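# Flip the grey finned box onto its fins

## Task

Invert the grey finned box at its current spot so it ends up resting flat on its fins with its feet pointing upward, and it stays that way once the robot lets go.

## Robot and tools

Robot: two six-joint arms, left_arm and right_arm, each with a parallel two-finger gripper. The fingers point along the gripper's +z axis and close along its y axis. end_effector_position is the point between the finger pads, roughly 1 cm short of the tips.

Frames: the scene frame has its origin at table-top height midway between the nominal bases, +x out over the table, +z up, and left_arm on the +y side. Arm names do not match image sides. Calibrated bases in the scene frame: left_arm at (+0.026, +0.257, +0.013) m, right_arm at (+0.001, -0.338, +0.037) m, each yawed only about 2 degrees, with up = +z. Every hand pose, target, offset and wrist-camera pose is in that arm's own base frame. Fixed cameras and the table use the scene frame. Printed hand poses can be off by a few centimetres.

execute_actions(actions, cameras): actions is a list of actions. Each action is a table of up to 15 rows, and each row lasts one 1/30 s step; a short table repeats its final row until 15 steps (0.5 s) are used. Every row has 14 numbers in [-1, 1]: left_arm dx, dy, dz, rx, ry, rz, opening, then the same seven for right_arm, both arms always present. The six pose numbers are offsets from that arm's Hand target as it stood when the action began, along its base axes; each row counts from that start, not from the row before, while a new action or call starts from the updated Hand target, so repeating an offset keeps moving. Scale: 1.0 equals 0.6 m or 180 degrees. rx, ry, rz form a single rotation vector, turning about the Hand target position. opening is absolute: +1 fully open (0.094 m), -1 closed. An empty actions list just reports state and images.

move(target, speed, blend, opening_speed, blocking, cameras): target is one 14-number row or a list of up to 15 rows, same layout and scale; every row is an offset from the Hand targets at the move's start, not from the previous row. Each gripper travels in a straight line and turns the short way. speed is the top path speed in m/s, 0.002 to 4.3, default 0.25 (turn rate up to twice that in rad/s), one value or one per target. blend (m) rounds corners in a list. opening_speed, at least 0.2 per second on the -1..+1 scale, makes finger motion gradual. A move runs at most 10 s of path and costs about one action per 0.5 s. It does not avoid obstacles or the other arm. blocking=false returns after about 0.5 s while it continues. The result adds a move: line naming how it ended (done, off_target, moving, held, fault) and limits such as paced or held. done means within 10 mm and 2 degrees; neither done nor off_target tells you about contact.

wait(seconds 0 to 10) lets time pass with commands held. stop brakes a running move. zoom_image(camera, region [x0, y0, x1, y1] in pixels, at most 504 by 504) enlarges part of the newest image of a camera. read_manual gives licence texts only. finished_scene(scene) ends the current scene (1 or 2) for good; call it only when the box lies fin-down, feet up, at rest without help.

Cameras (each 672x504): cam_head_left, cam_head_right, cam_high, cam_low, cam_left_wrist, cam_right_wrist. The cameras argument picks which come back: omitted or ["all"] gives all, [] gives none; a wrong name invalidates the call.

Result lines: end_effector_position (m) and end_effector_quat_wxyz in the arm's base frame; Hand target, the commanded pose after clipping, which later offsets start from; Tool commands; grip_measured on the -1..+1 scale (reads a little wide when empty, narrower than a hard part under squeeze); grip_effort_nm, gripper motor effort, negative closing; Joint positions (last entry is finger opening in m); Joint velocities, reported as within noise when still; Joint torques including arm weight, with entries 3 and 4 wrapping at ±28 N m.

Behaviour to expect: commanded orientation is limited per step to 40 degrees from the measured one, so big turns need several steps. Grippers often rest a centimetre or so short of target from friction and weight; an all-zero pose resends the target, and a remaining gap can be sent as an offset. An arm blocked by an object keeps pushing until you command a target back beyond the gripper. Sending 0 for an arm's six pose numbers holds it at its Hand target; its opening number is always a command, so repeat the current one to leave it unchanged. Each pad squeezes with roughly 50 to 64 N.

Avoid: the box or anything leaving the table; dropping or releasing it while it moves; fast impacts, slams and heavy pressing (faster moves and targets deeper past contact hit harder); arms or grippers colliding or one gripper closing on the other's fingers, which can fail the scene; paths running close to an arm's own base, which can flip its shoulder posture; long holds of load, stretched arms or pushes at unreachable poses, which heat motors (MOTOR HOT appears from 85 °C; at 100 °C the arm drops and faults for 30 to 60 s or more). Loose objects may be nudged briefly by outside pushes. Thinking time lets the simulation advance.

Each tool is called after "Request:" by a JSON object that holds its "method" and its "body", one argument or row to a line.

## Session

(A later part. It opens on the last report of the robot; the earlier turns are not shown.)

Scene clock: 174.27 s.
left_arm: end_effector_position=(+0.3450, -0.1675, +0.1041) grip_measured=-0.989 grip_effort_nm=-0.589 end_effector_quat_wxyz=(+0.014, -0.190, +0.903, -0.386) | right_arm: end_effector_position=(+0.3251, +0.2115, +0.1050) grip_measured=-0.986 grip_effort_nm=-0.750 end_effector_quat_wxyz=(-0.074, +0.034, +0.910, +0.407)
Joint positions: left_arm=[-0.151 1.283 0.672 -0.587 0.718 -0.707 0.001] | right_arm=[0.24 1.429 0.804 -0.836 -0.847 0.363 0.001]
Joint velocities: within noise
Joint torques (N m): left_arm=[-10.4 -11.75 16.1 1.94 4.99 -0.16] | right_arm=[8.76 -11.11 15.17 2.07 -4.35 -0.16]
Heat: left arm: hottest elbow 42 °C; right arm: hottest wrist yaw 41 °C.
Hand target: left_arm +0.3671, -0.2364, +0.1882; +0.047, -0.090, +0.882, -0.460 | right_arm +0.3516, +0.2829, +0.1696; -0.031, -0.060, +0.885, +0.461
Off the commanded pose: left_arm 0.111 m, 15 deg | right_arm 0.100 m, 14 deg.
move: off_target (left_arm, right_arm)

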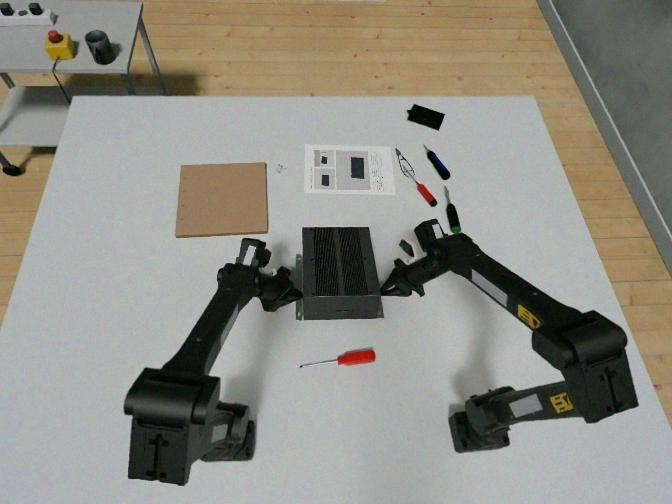

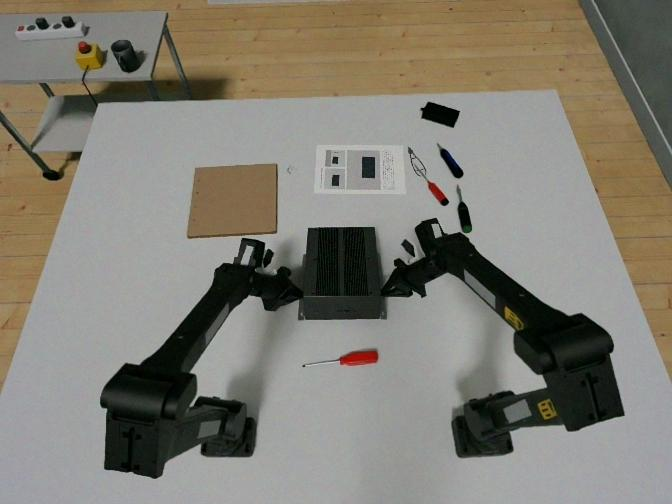

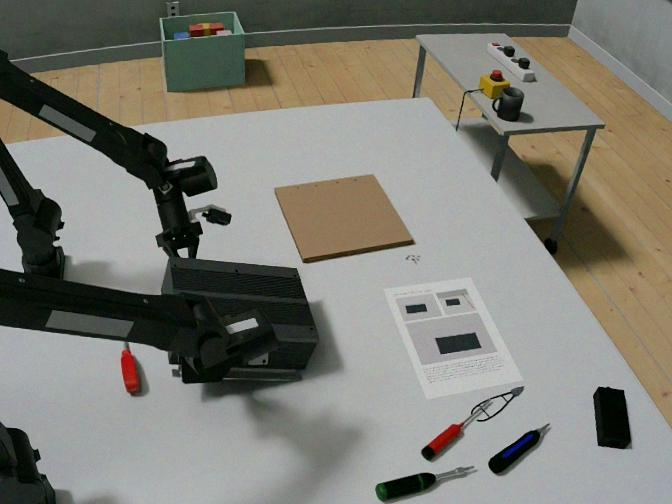

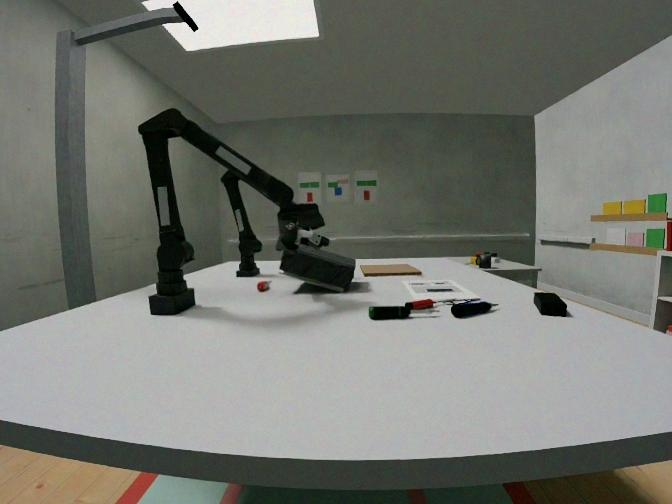

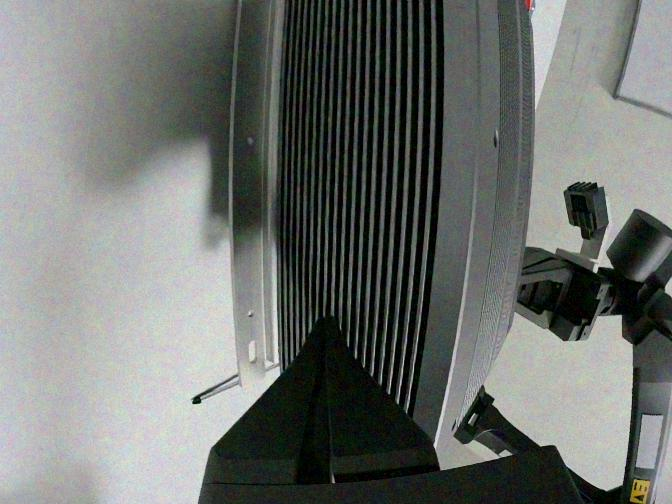

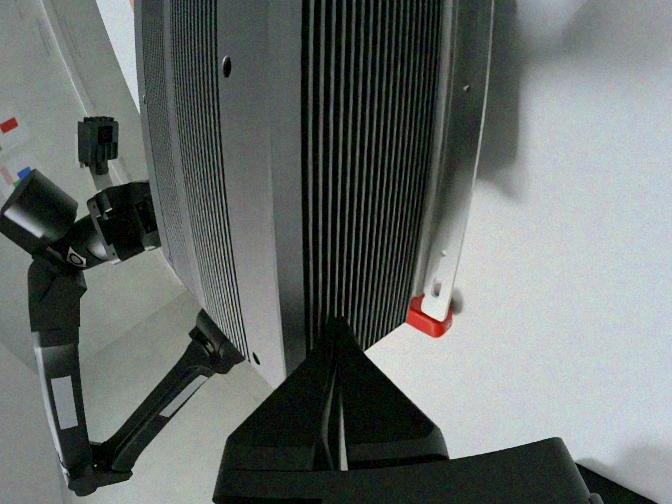

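Request:
{"method": "move", "body": {
  "target": [
    [0.02,0.0,0.12,0,0,0,-1,0.02,0.003,0.08,0,0,0,-1]
  ],
  "speed": 0.06
}}

Request:
{"method": "move", "body": {
  "target": [
    [0.04,0.003,0.10,0,0,0,-1,0.04,0.003,0.10,0,0,0,-1]
  ],
  "speed": 0.06
}}

Scene clock: 181.67 s.
left_arm: end_effector_position=(+0.3559, -0.1622, +0.1596) grip_measured=-0.989 grip_effort_nm=-0.589 end_effector_quat_wxyz=(+0.000, -0.199, +0.905, -0.376) | right_arm: end_effector_position=(+0.3488, +0.2159, +0.1539) grip_measured=-0.986 grip_effort_nm=-0.755 end_effector_quat_wxyz=(-0.064, +0.028, +0.912, +0.404)
Joint positions: left_arm=[-0.135 1.236 0.812 -0.823 0.712 -0.688 0.001] | right_arm=[0.24 1.404 0.933 -0.973 -0.835 0.357 0.001]
Joint velocities: within noise
Joint torques (N m): left_arm=[-10.58 -12.04 18.4 2.22 5.58 -0.12] | right_arm=[8.53 -11.05 14.8 1.72 -4.85 -0.12]
Heat: left arm: hottest wrist yaw 51 °C; right arm: hottest wrist yaw 47 °C.
Hand target: left_arm +0.3790, -0.2364, +0.2600; +0.047, -0.090, +0.882, -0.460 | right_arm +0.3636, +0.2847, +0.2174; -0.031, -0.060, +0.885, +0.461
Off the commanded pose: left_arm 0.127 m, 17 deg | right_arm 0.095 m, 13 deg.
move: off_target (left_arm, right_arm)

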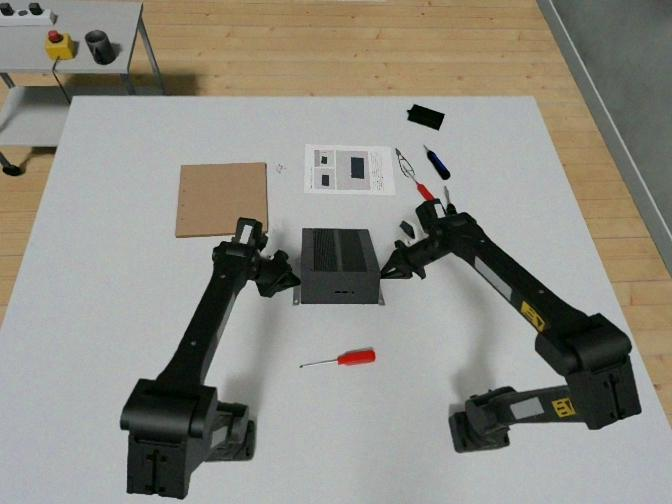

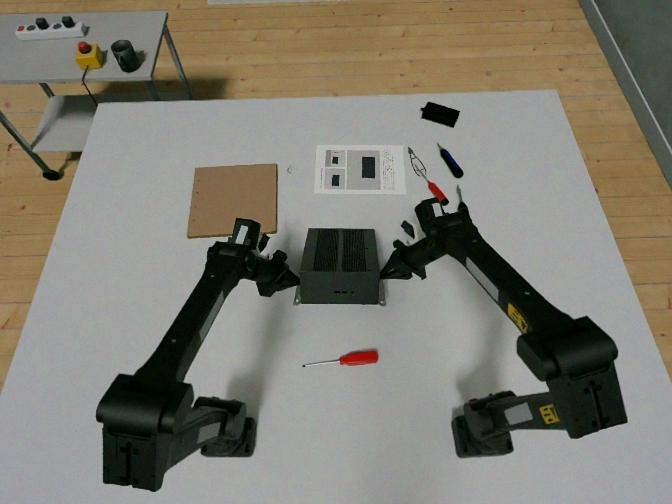

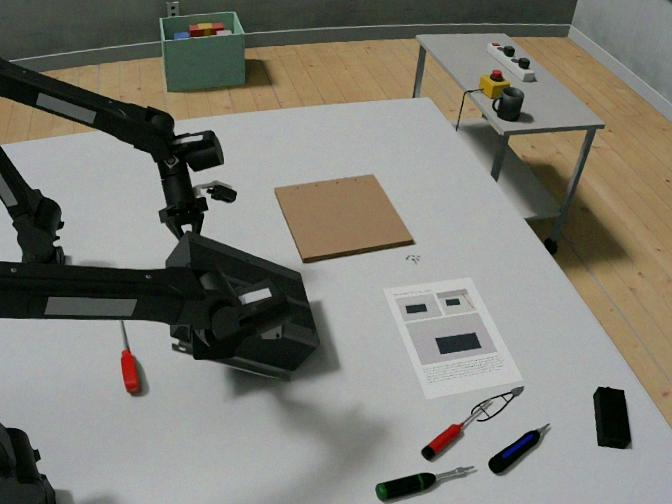

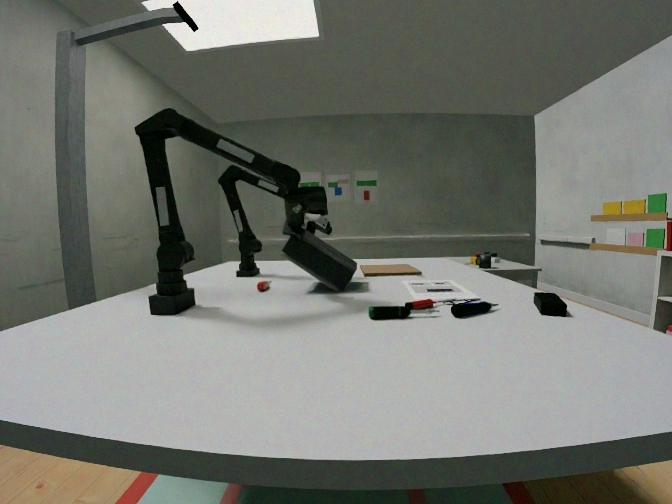

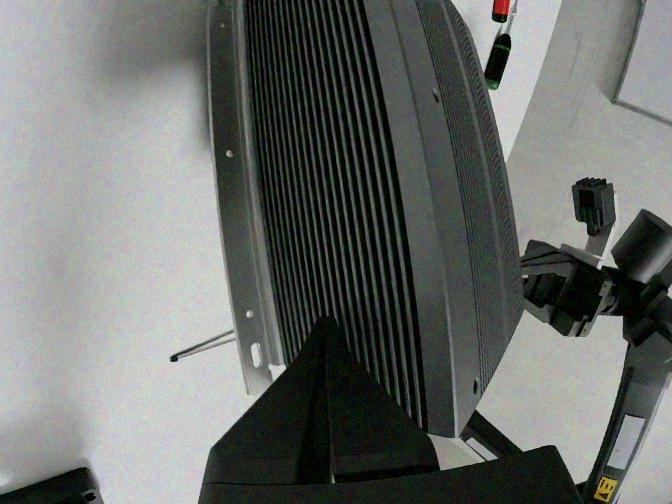

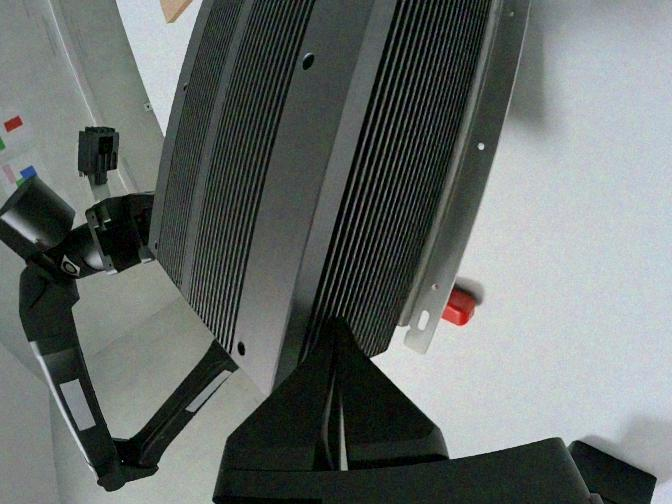

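Scene clock: 183.60 s.
left_arm: end_effector_position=(+0.3877, -0.2318, +0.3053) grip_measured=-0.989 grip_effort_nm=-0.589 end_effector_quat_wxyz=(+0.033, -0.091, +0.885, -0.455) | right_arm: end_effector_position=(+0.3730, +0.2839, +0.2612) grip_measured=-0.986 grip_effort_nm=-0.750 end_effector_quat_wxyz=(-0.048, -0.057, +0.886, +0.457)
Joint positions: left_arm=[-0.253 1.228 1.122 -0.941 0.831 -0.692 0.001] | right_arm=[0.353 1.418 1.199 -1.1 -0.932 0.35 0.001]
Joint velocities: within noise
Joint torques (N m): left_arm=[-0.56 -6.24 12.82 1.95 0.37 -0.26] | right_arm=[-0.85 -9.35 11.33 0.88 -0.43 -0.03]
Heat: left arm: hottest wrist yaw 52 °C; right arm: hottest wrist yaw 47 °C.
Hand target: left_arm +0.4031, -0.2346, +0.3202; +0.047, -0.090, +0.882, -0.460 | right_arm +0.3876, +0.2865, +0.2775; -0.031, -0.060, +0.885, +0.461
Off the commanded pose: left_arm 0.021 m, 2 deg | right_arm 0.022 m, 2 deg.
move: off_target (left_arm, right_arm)

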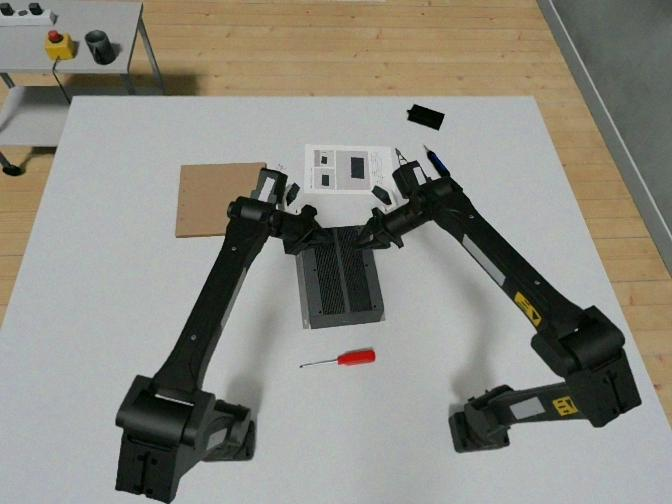

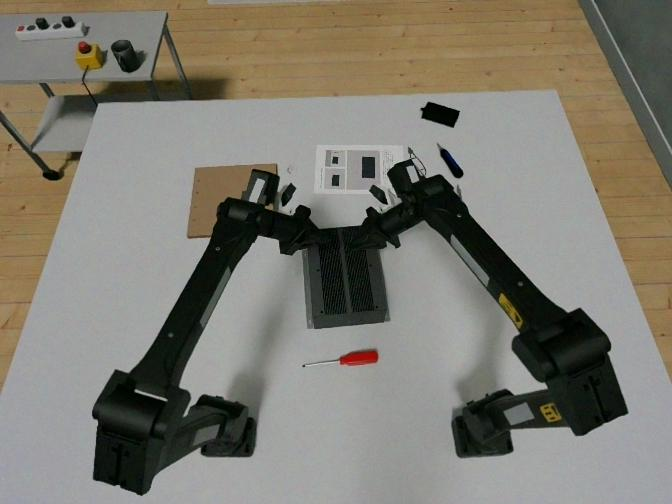

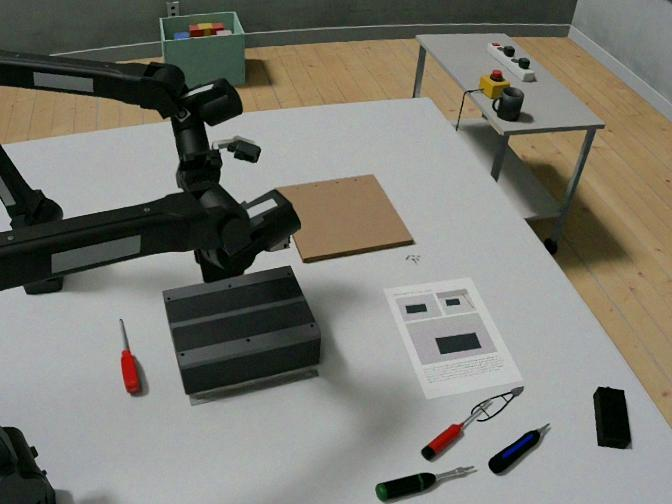

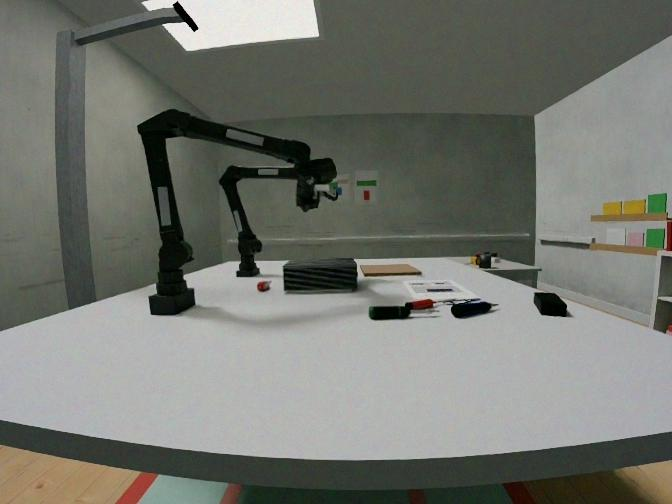

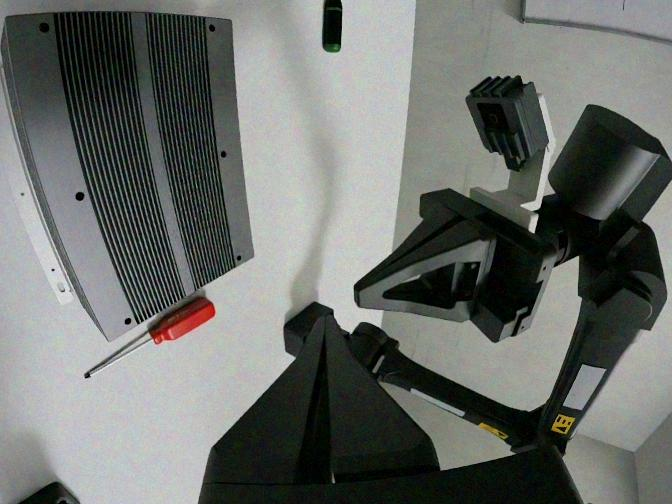

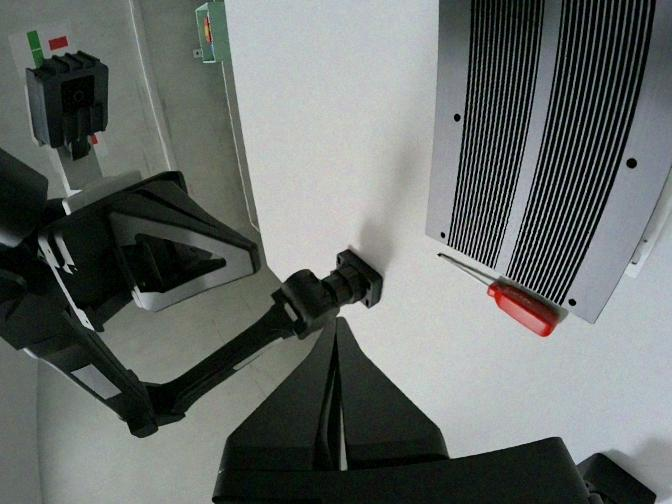

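Request:
{"method": "move", "body": {
  "target": [
    [-0.097,0.258,0,-0.109,-0.02,-0.021,-1,-0.072,-0.294,0,0.11,0.015,-0.021,-1],
    [-0.097,0.258,-0.45,-0.109,-0.02,-0.021,-1,-0.072,-0.294,-0.429,0.11,0.015,-0.021,-1]
  ],
  "blend": [0.05,0]
}}

Scene clock: 210.27 s.
left_arm: end_effector_position=(+0.3415, -0.0819, +0.0555) grip_measured=-0.989 grip_effort_nm=-0.589 end_effector_quat_wxyz=(+0.040, -0.055, +0.793, -0.606) | right_arm: end_effector_position=(+0.3386, +0.1149, +0.0216) grip_measured=-0.986 grip_effort_nm=-0.745 end_effector_quat_wxyz=(-0.037, -0.023, +0.793, +0.608)
Joint positions: left_arm=[0.254 1.748 0.741 -0.976 1.28 0.426 0.001] | right_arm=[-0.141 1.946 0.87 -1.203 -1.225 -0.708 0.001]
Joint velocities: within noise
Joint torques (N m): left_arm=[-0.5 -7.82 4.86 0.38 0.8 0.03] | right_arm=[-1.49 -11.11 3.55 -0.17 -0.6 -0.16]
Heat: left arm: hottest elbow 49 °C; right arm: hottest elbow 42 °C.
Hand target: left_arm +0.3448, -0.0798, +0.0502; +0.043, -0.053, +0.792, -0.607 | right_arm +0.3444, +0.1102, +0.0201; -0.026, -0.025, +0.793, +0.608
Off the commanded pose: left_arm 0.007 m, 0 deg | right_arm 0.008 m, 1 deg.
move: done

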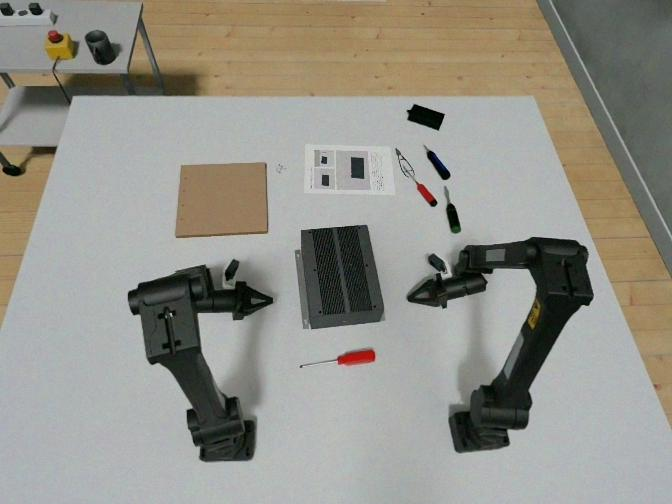

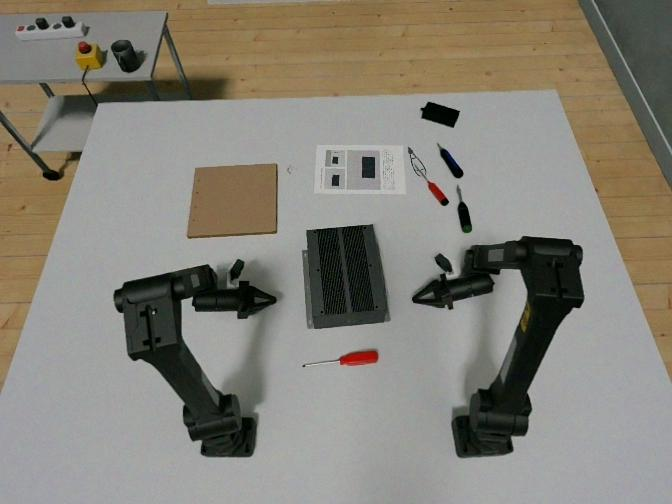

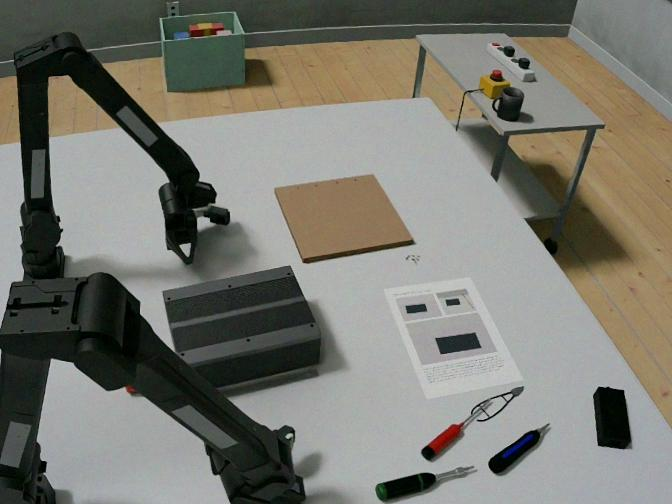

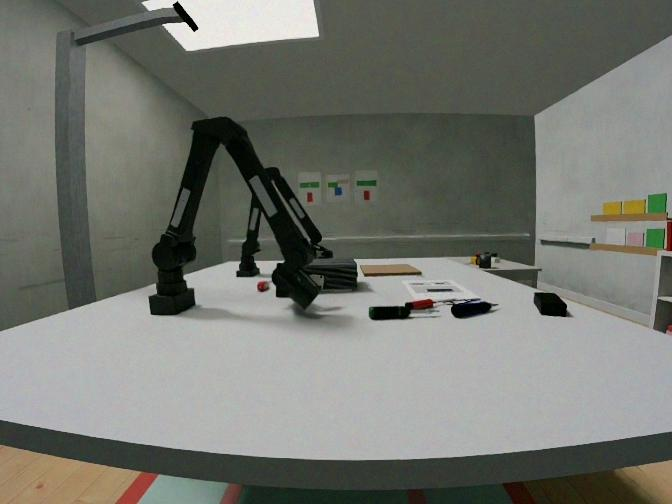

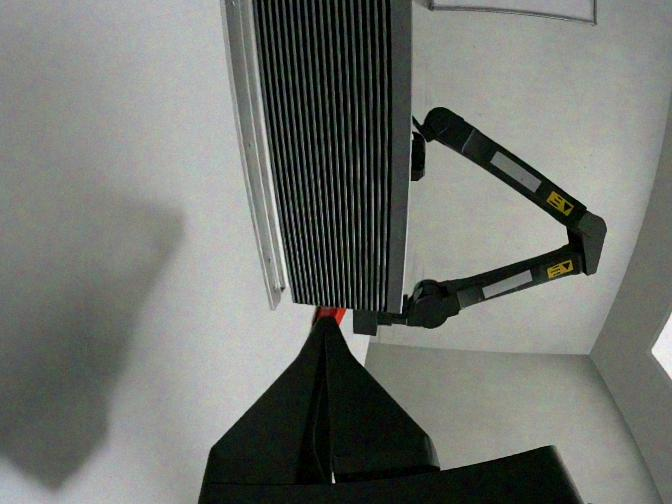

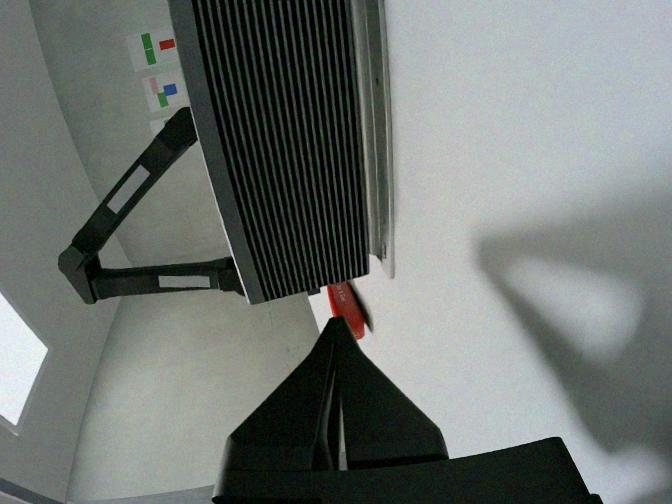

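Request:
{"method": "move", "body": {
  "target": [
    [0.024,-0.113,-0.022,0,0,0,-1,0.028,0.123,-0.013,0,0,0,-1],
    [0.035,-0.19,-0.022,0,0,0,-1,0.023,0.2,-0.013,0,0,0,-1],
    [0.046,-0.275,-0.012,0,0,0,-1,0.018,0.287,-0.003,0,0,0,-1]
  ],
  "speed": 0.06
}}

Scene clock: 232.57 s.
left_arm: end_effector_position=(+0.3645, -0.1788, +0.0329) grip_measured=-0.989 grip_effort_nm=-0.584 end_effector_quat_wxyz=(+0.058, -0.125, +0.788, -0.599) | right_arm: end_effector_position=(+0.3607, +0.1966, +0.0048) grip_measured=-0.986 grip_effort_nm=-0.750 end_effector_quat_wxyz=(+0.000, +0.071, +0.797, +0.600)
Joint positions: left_arm=[-0.057 1.732 0.48 0.501 1.157 -0.924 0.001] | right_arm=[0.094 1.838 0.589 0.239 -1.235 0.676 0.001]
Joint velocities: within noise
Joint torques (N m): left_arm=[-14.21 -7.82 8.54 3.54 -0.1 -0.44] | right_arm=[15.21 -10.52 7.17 2.96 -0.91 0.11]
Heat: left arm: hottest elbow 44 °C; right arm: hottest elbow 40 °C.
Hand target: left_arm +0.3724, -0.2448, +0.0430; +0.043, -0.053, +0.792, -0.607 | right_arm +0.3552, +0.2823, +0.0183; -0.026, -0.025, +0.793, +0.608
Off the commanded pose: left_arm 0.067 m, 8 deg | right_arm 0.087 m, 11 deg.
move: off_target (left_arm, right_arm)

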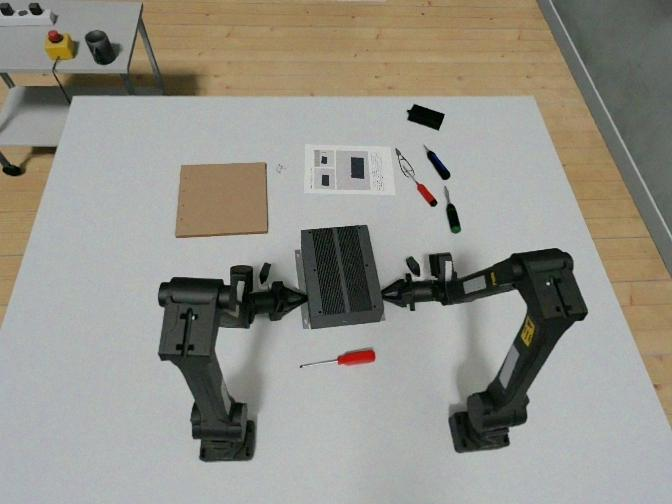

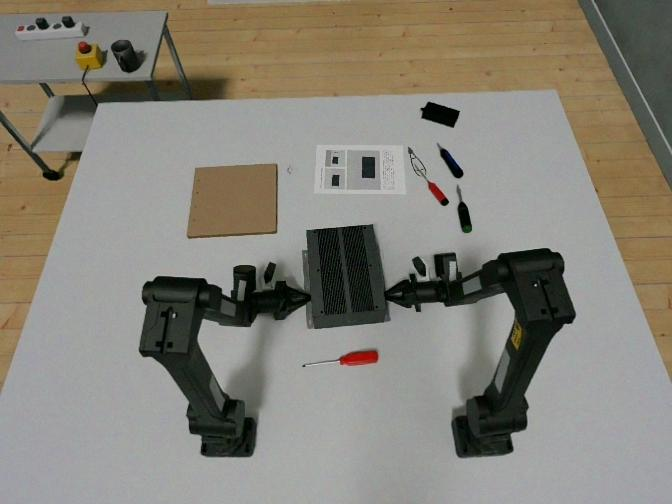

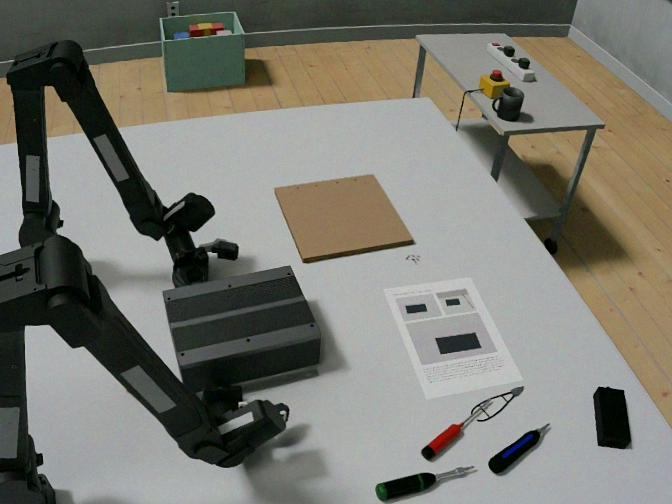

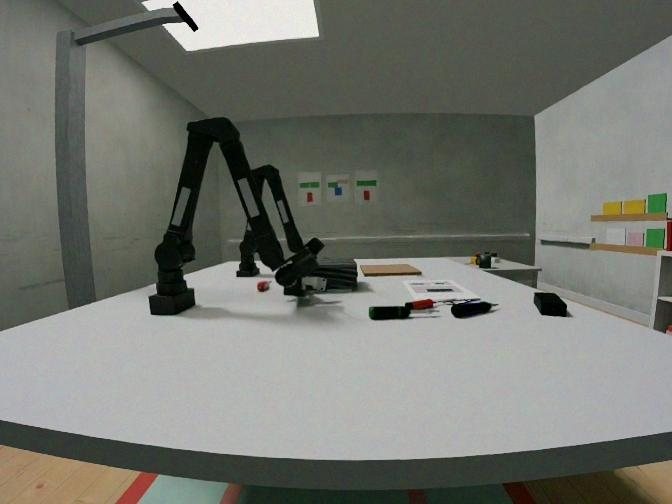

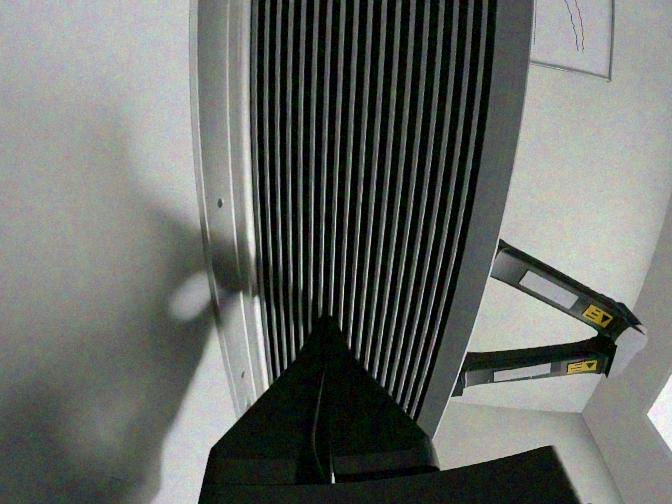

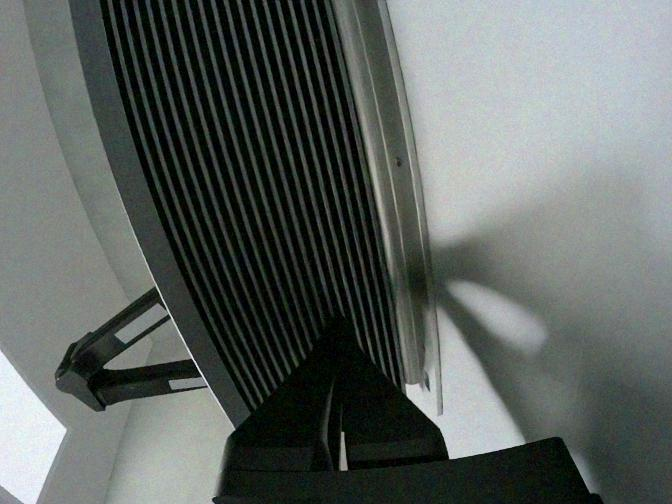

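Request:
{"method": "move", "body": {
  "target": [
    [0.008,-0.058,0.0,0,0,0,-1,-0.004,0.05,0.0,0,0,0,-1],
    [0.016,-0.058,0.18,0,0,0,-1,0.004,0.05,0.2,0,0,0,-1]
  ],
  "speed": 0.06,
  "cameras": ["cam_head_left","cam_low","cam_left_wrist","cam_right_wrist"]
}}

Scene clock: 242.20 s.
left_arm: end_effector_position=(+0.4381, -0.1675, +0.1083) grip_measured=-0.989 grip_effort_nm=-0.569 end_effector_quat_wxyz=(+0.125, -0.192, +0.801, -0.553) | right_arm: end_effector_position=(+0.3093, +0.2503, +0.0738) grip_measured=-0.986 grip_effort_nm=-0.750 end_effector_quat_wxyz=(-0.098, +0.096, +0.807, +0.574)
Joint positions: left_arm=[-0.062 1.518 0.626 0.235 0.946 -1.025 0.001] | right_arm=[0.271 1.545 0.554 -0.007 -1.178 0.897 0.001]
Joint velocities: within noise
Joint torques (N m): left_arm=[-17.44 -13.04 7.05 1.51 6.63 -0.01] | right_arm=[7.41 -12.16 15.2 4.33 -1.05 -0.17]
Heat: left arm: hottest elbow 43 °C; right arm: hottest elbow 40 °C.
Hand target: left_arm +0.3821, -0.2796, +0.1511; +0.043, -0.054, +0.792, -0.607 | right_arm +0.3575, +0.3124, +0.1383; -0.026, -0.025, +0.793, +0.608
Off the commanded pose: left_arm 0.132 m, 19 deg | right_arm 0.102 m, 17 deg.
move: off_target (left_arm, right_arm)
Images, in order (width x height): cam_head_left 672x504, cam_low 672x504, cam_left_wrist 672x504, cam_right_wrist 672x504.

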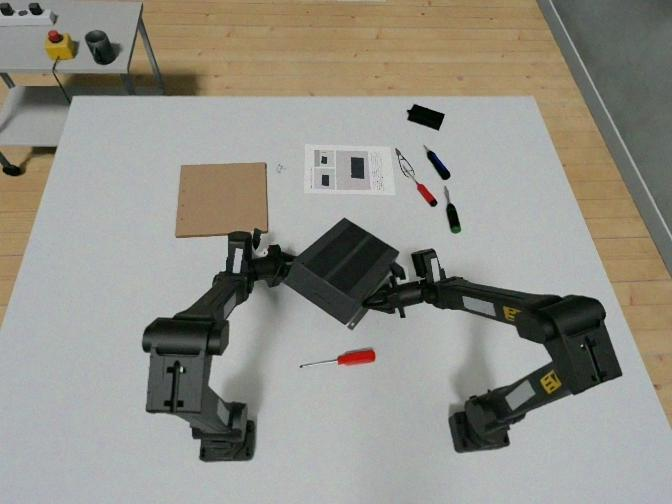

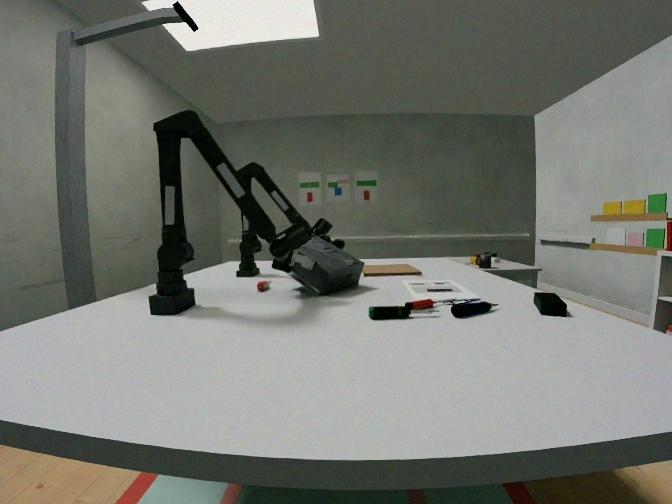

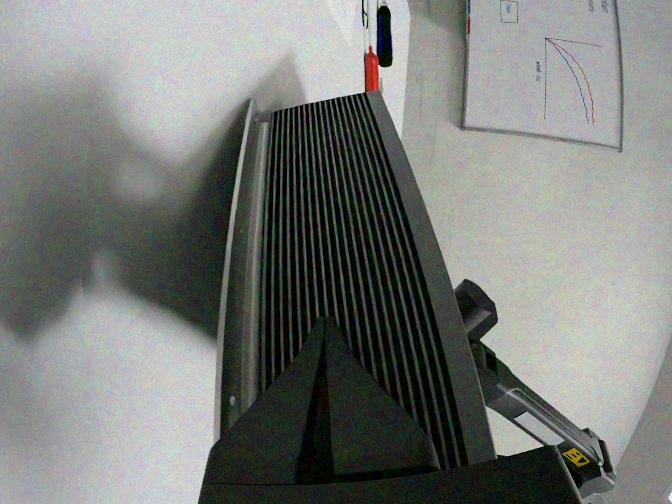

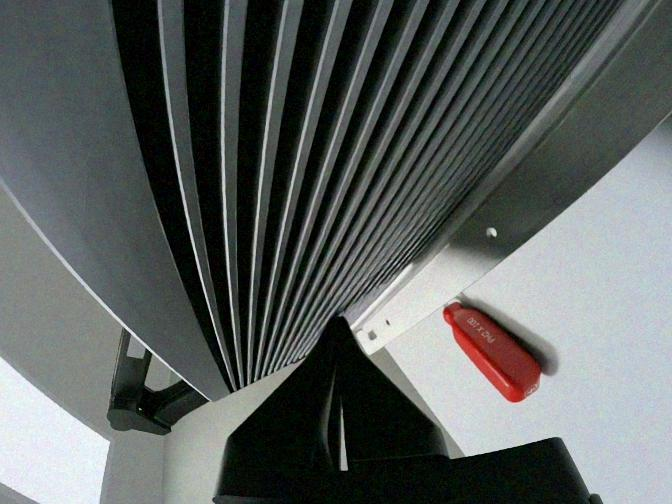

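Request:
{"method": "move", "body": {
  "target": [
    [0.04,0.02,-0.2,0,0,0,-1,-0.03,-0.02,-0.22,0,0,0,-1],
    [0.04,0.1,-0.2,0,0,0,-1,-0.03,-0.1,-0.22,0,0,0,-1],
    [0.04,0.38,-0.17,0,0,0,-1,-0.03,-0.38,-0.19,0,0,0,-1]
  ],
  "speed": [0.06,0.06,0.15]
}}

Scene clock: 313.90 s.
left_arm: end_effector_position=(+0.3725, -0.1040, +0.0381) grip_measured=-0.970 grip_effort_nm=0.017 end_effector_quat_wxyz=(+0.081, -0.062, +0.704, -0.702) | right_arm: end_effector_position=(+0.3374, +0.3011, +0.1403) grip_measured=-0.986 grip_effort_nm=-0.735 end_effector_quat_wxyz=(-0.037, -0.017, +0.792, +0.609)
Joint positions: left_arm=[0.19 2.112 0.527 1.587 1.557 -1.546 0.001] | right_arm=[0.37 1.494 0.678 0.065 -1.186 0.896 0.001]
Joint velocities: left_arm=[-0.034 -0.122 0.066 -0.037 -0.11 -0.022 -0.001] | right_arm=[within noise]
Joint torques (N m): left_arm=[-0.73 -9.52 0.75 1.68 0.13 -0.09] | right_arm=[-1.2 -8.29 7.01 2.02 -0.6 -0.21]
Heat: left arm: hottest wrist yaw 45 °C; right arm: hottest elbow 41 °C.
Hand target: left_arm +0.3713, -0.1042, +0.0349; +0.076, -0.067, +0.704, -0.703 (not the last commanded pose) | right_arm +0.3425, +0.3028, +0.1424; -0.029, -0.025, +0.790, +0.611 (not the last commanded pose)
Tool commands: left_gripper/opening=-0.970456 right_gripper/opening=-1.0
Off the commanded pose: right_arm 0.246 m, 2 deg.
OVER-TEMPERATURE FAULT: MOTORS OFF. Before this call, joint 5 (wrist yaw) of the left arm reached 100 °C; the stop lasted 54 seconds. The left arm was limp: it may have fallen or been pushed, and its gripper may have let go. The left arm ran none of this call's commands: an arm, its gripper or tool too, takes no command until a result says that it accepts commands again. In this call the stop used 98 of the actions that the scene allows. The left arm's motors are on again: the left arm and its gripper hold where the fault left them. Its gripper does not squeeze until you command it. The left arm accepts commands again.
move: fault (left_arm), off_target (right_arm; braked at the fault stop of left_arm); path passed 0 of 3 targets

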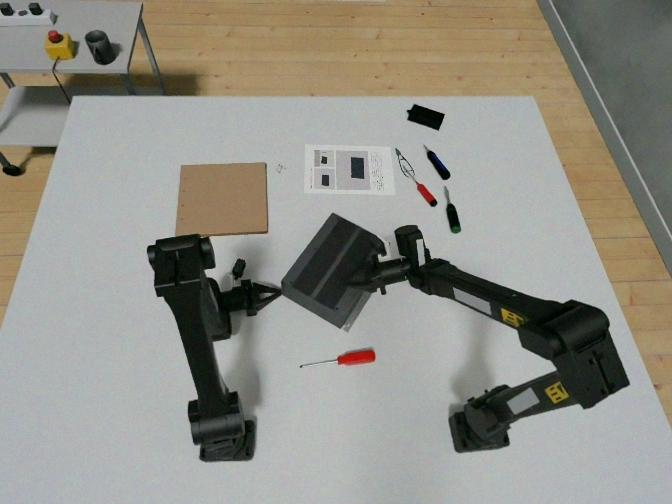

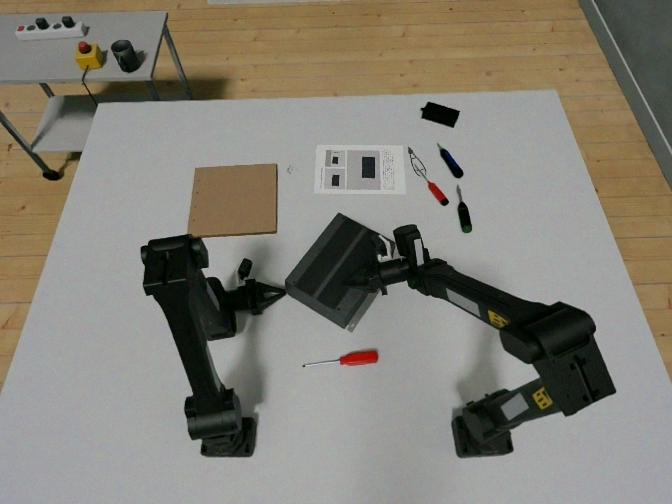

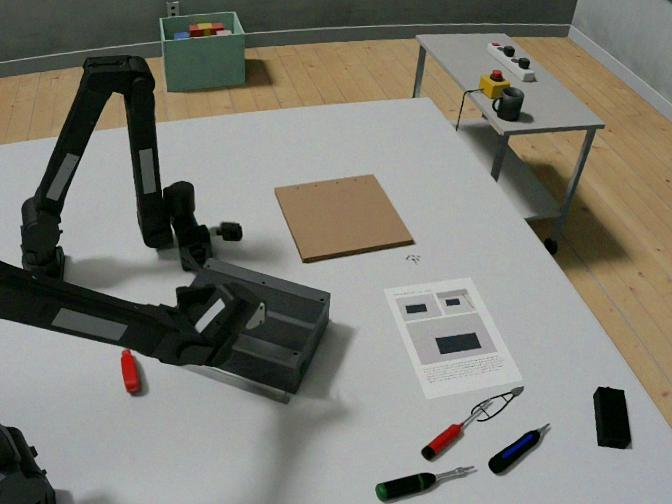

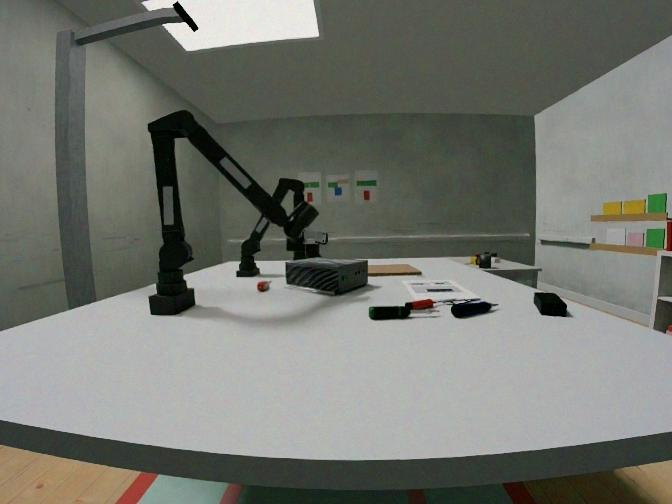

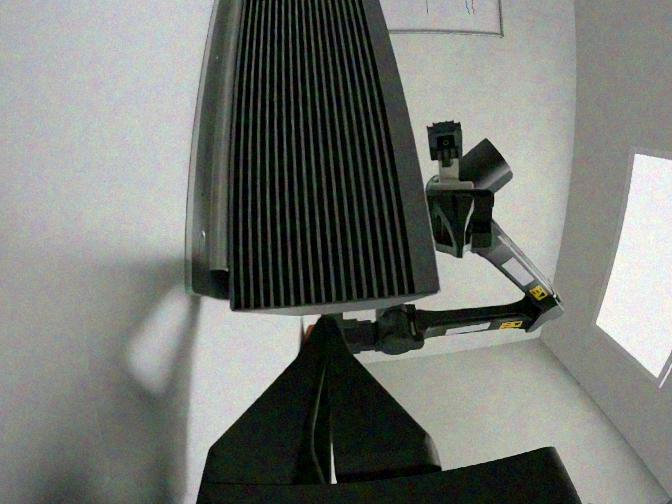

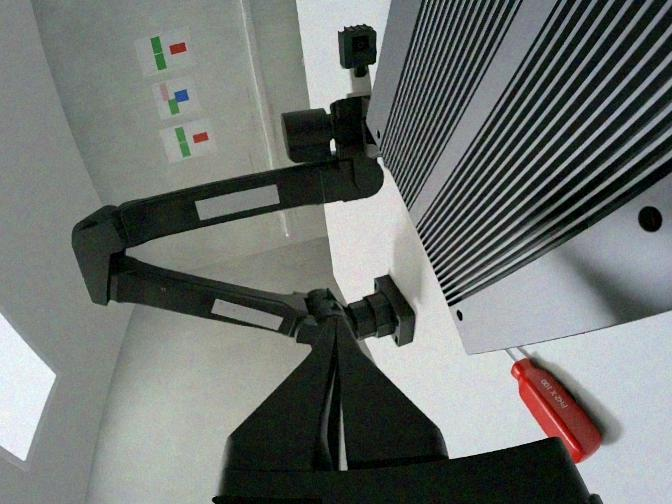

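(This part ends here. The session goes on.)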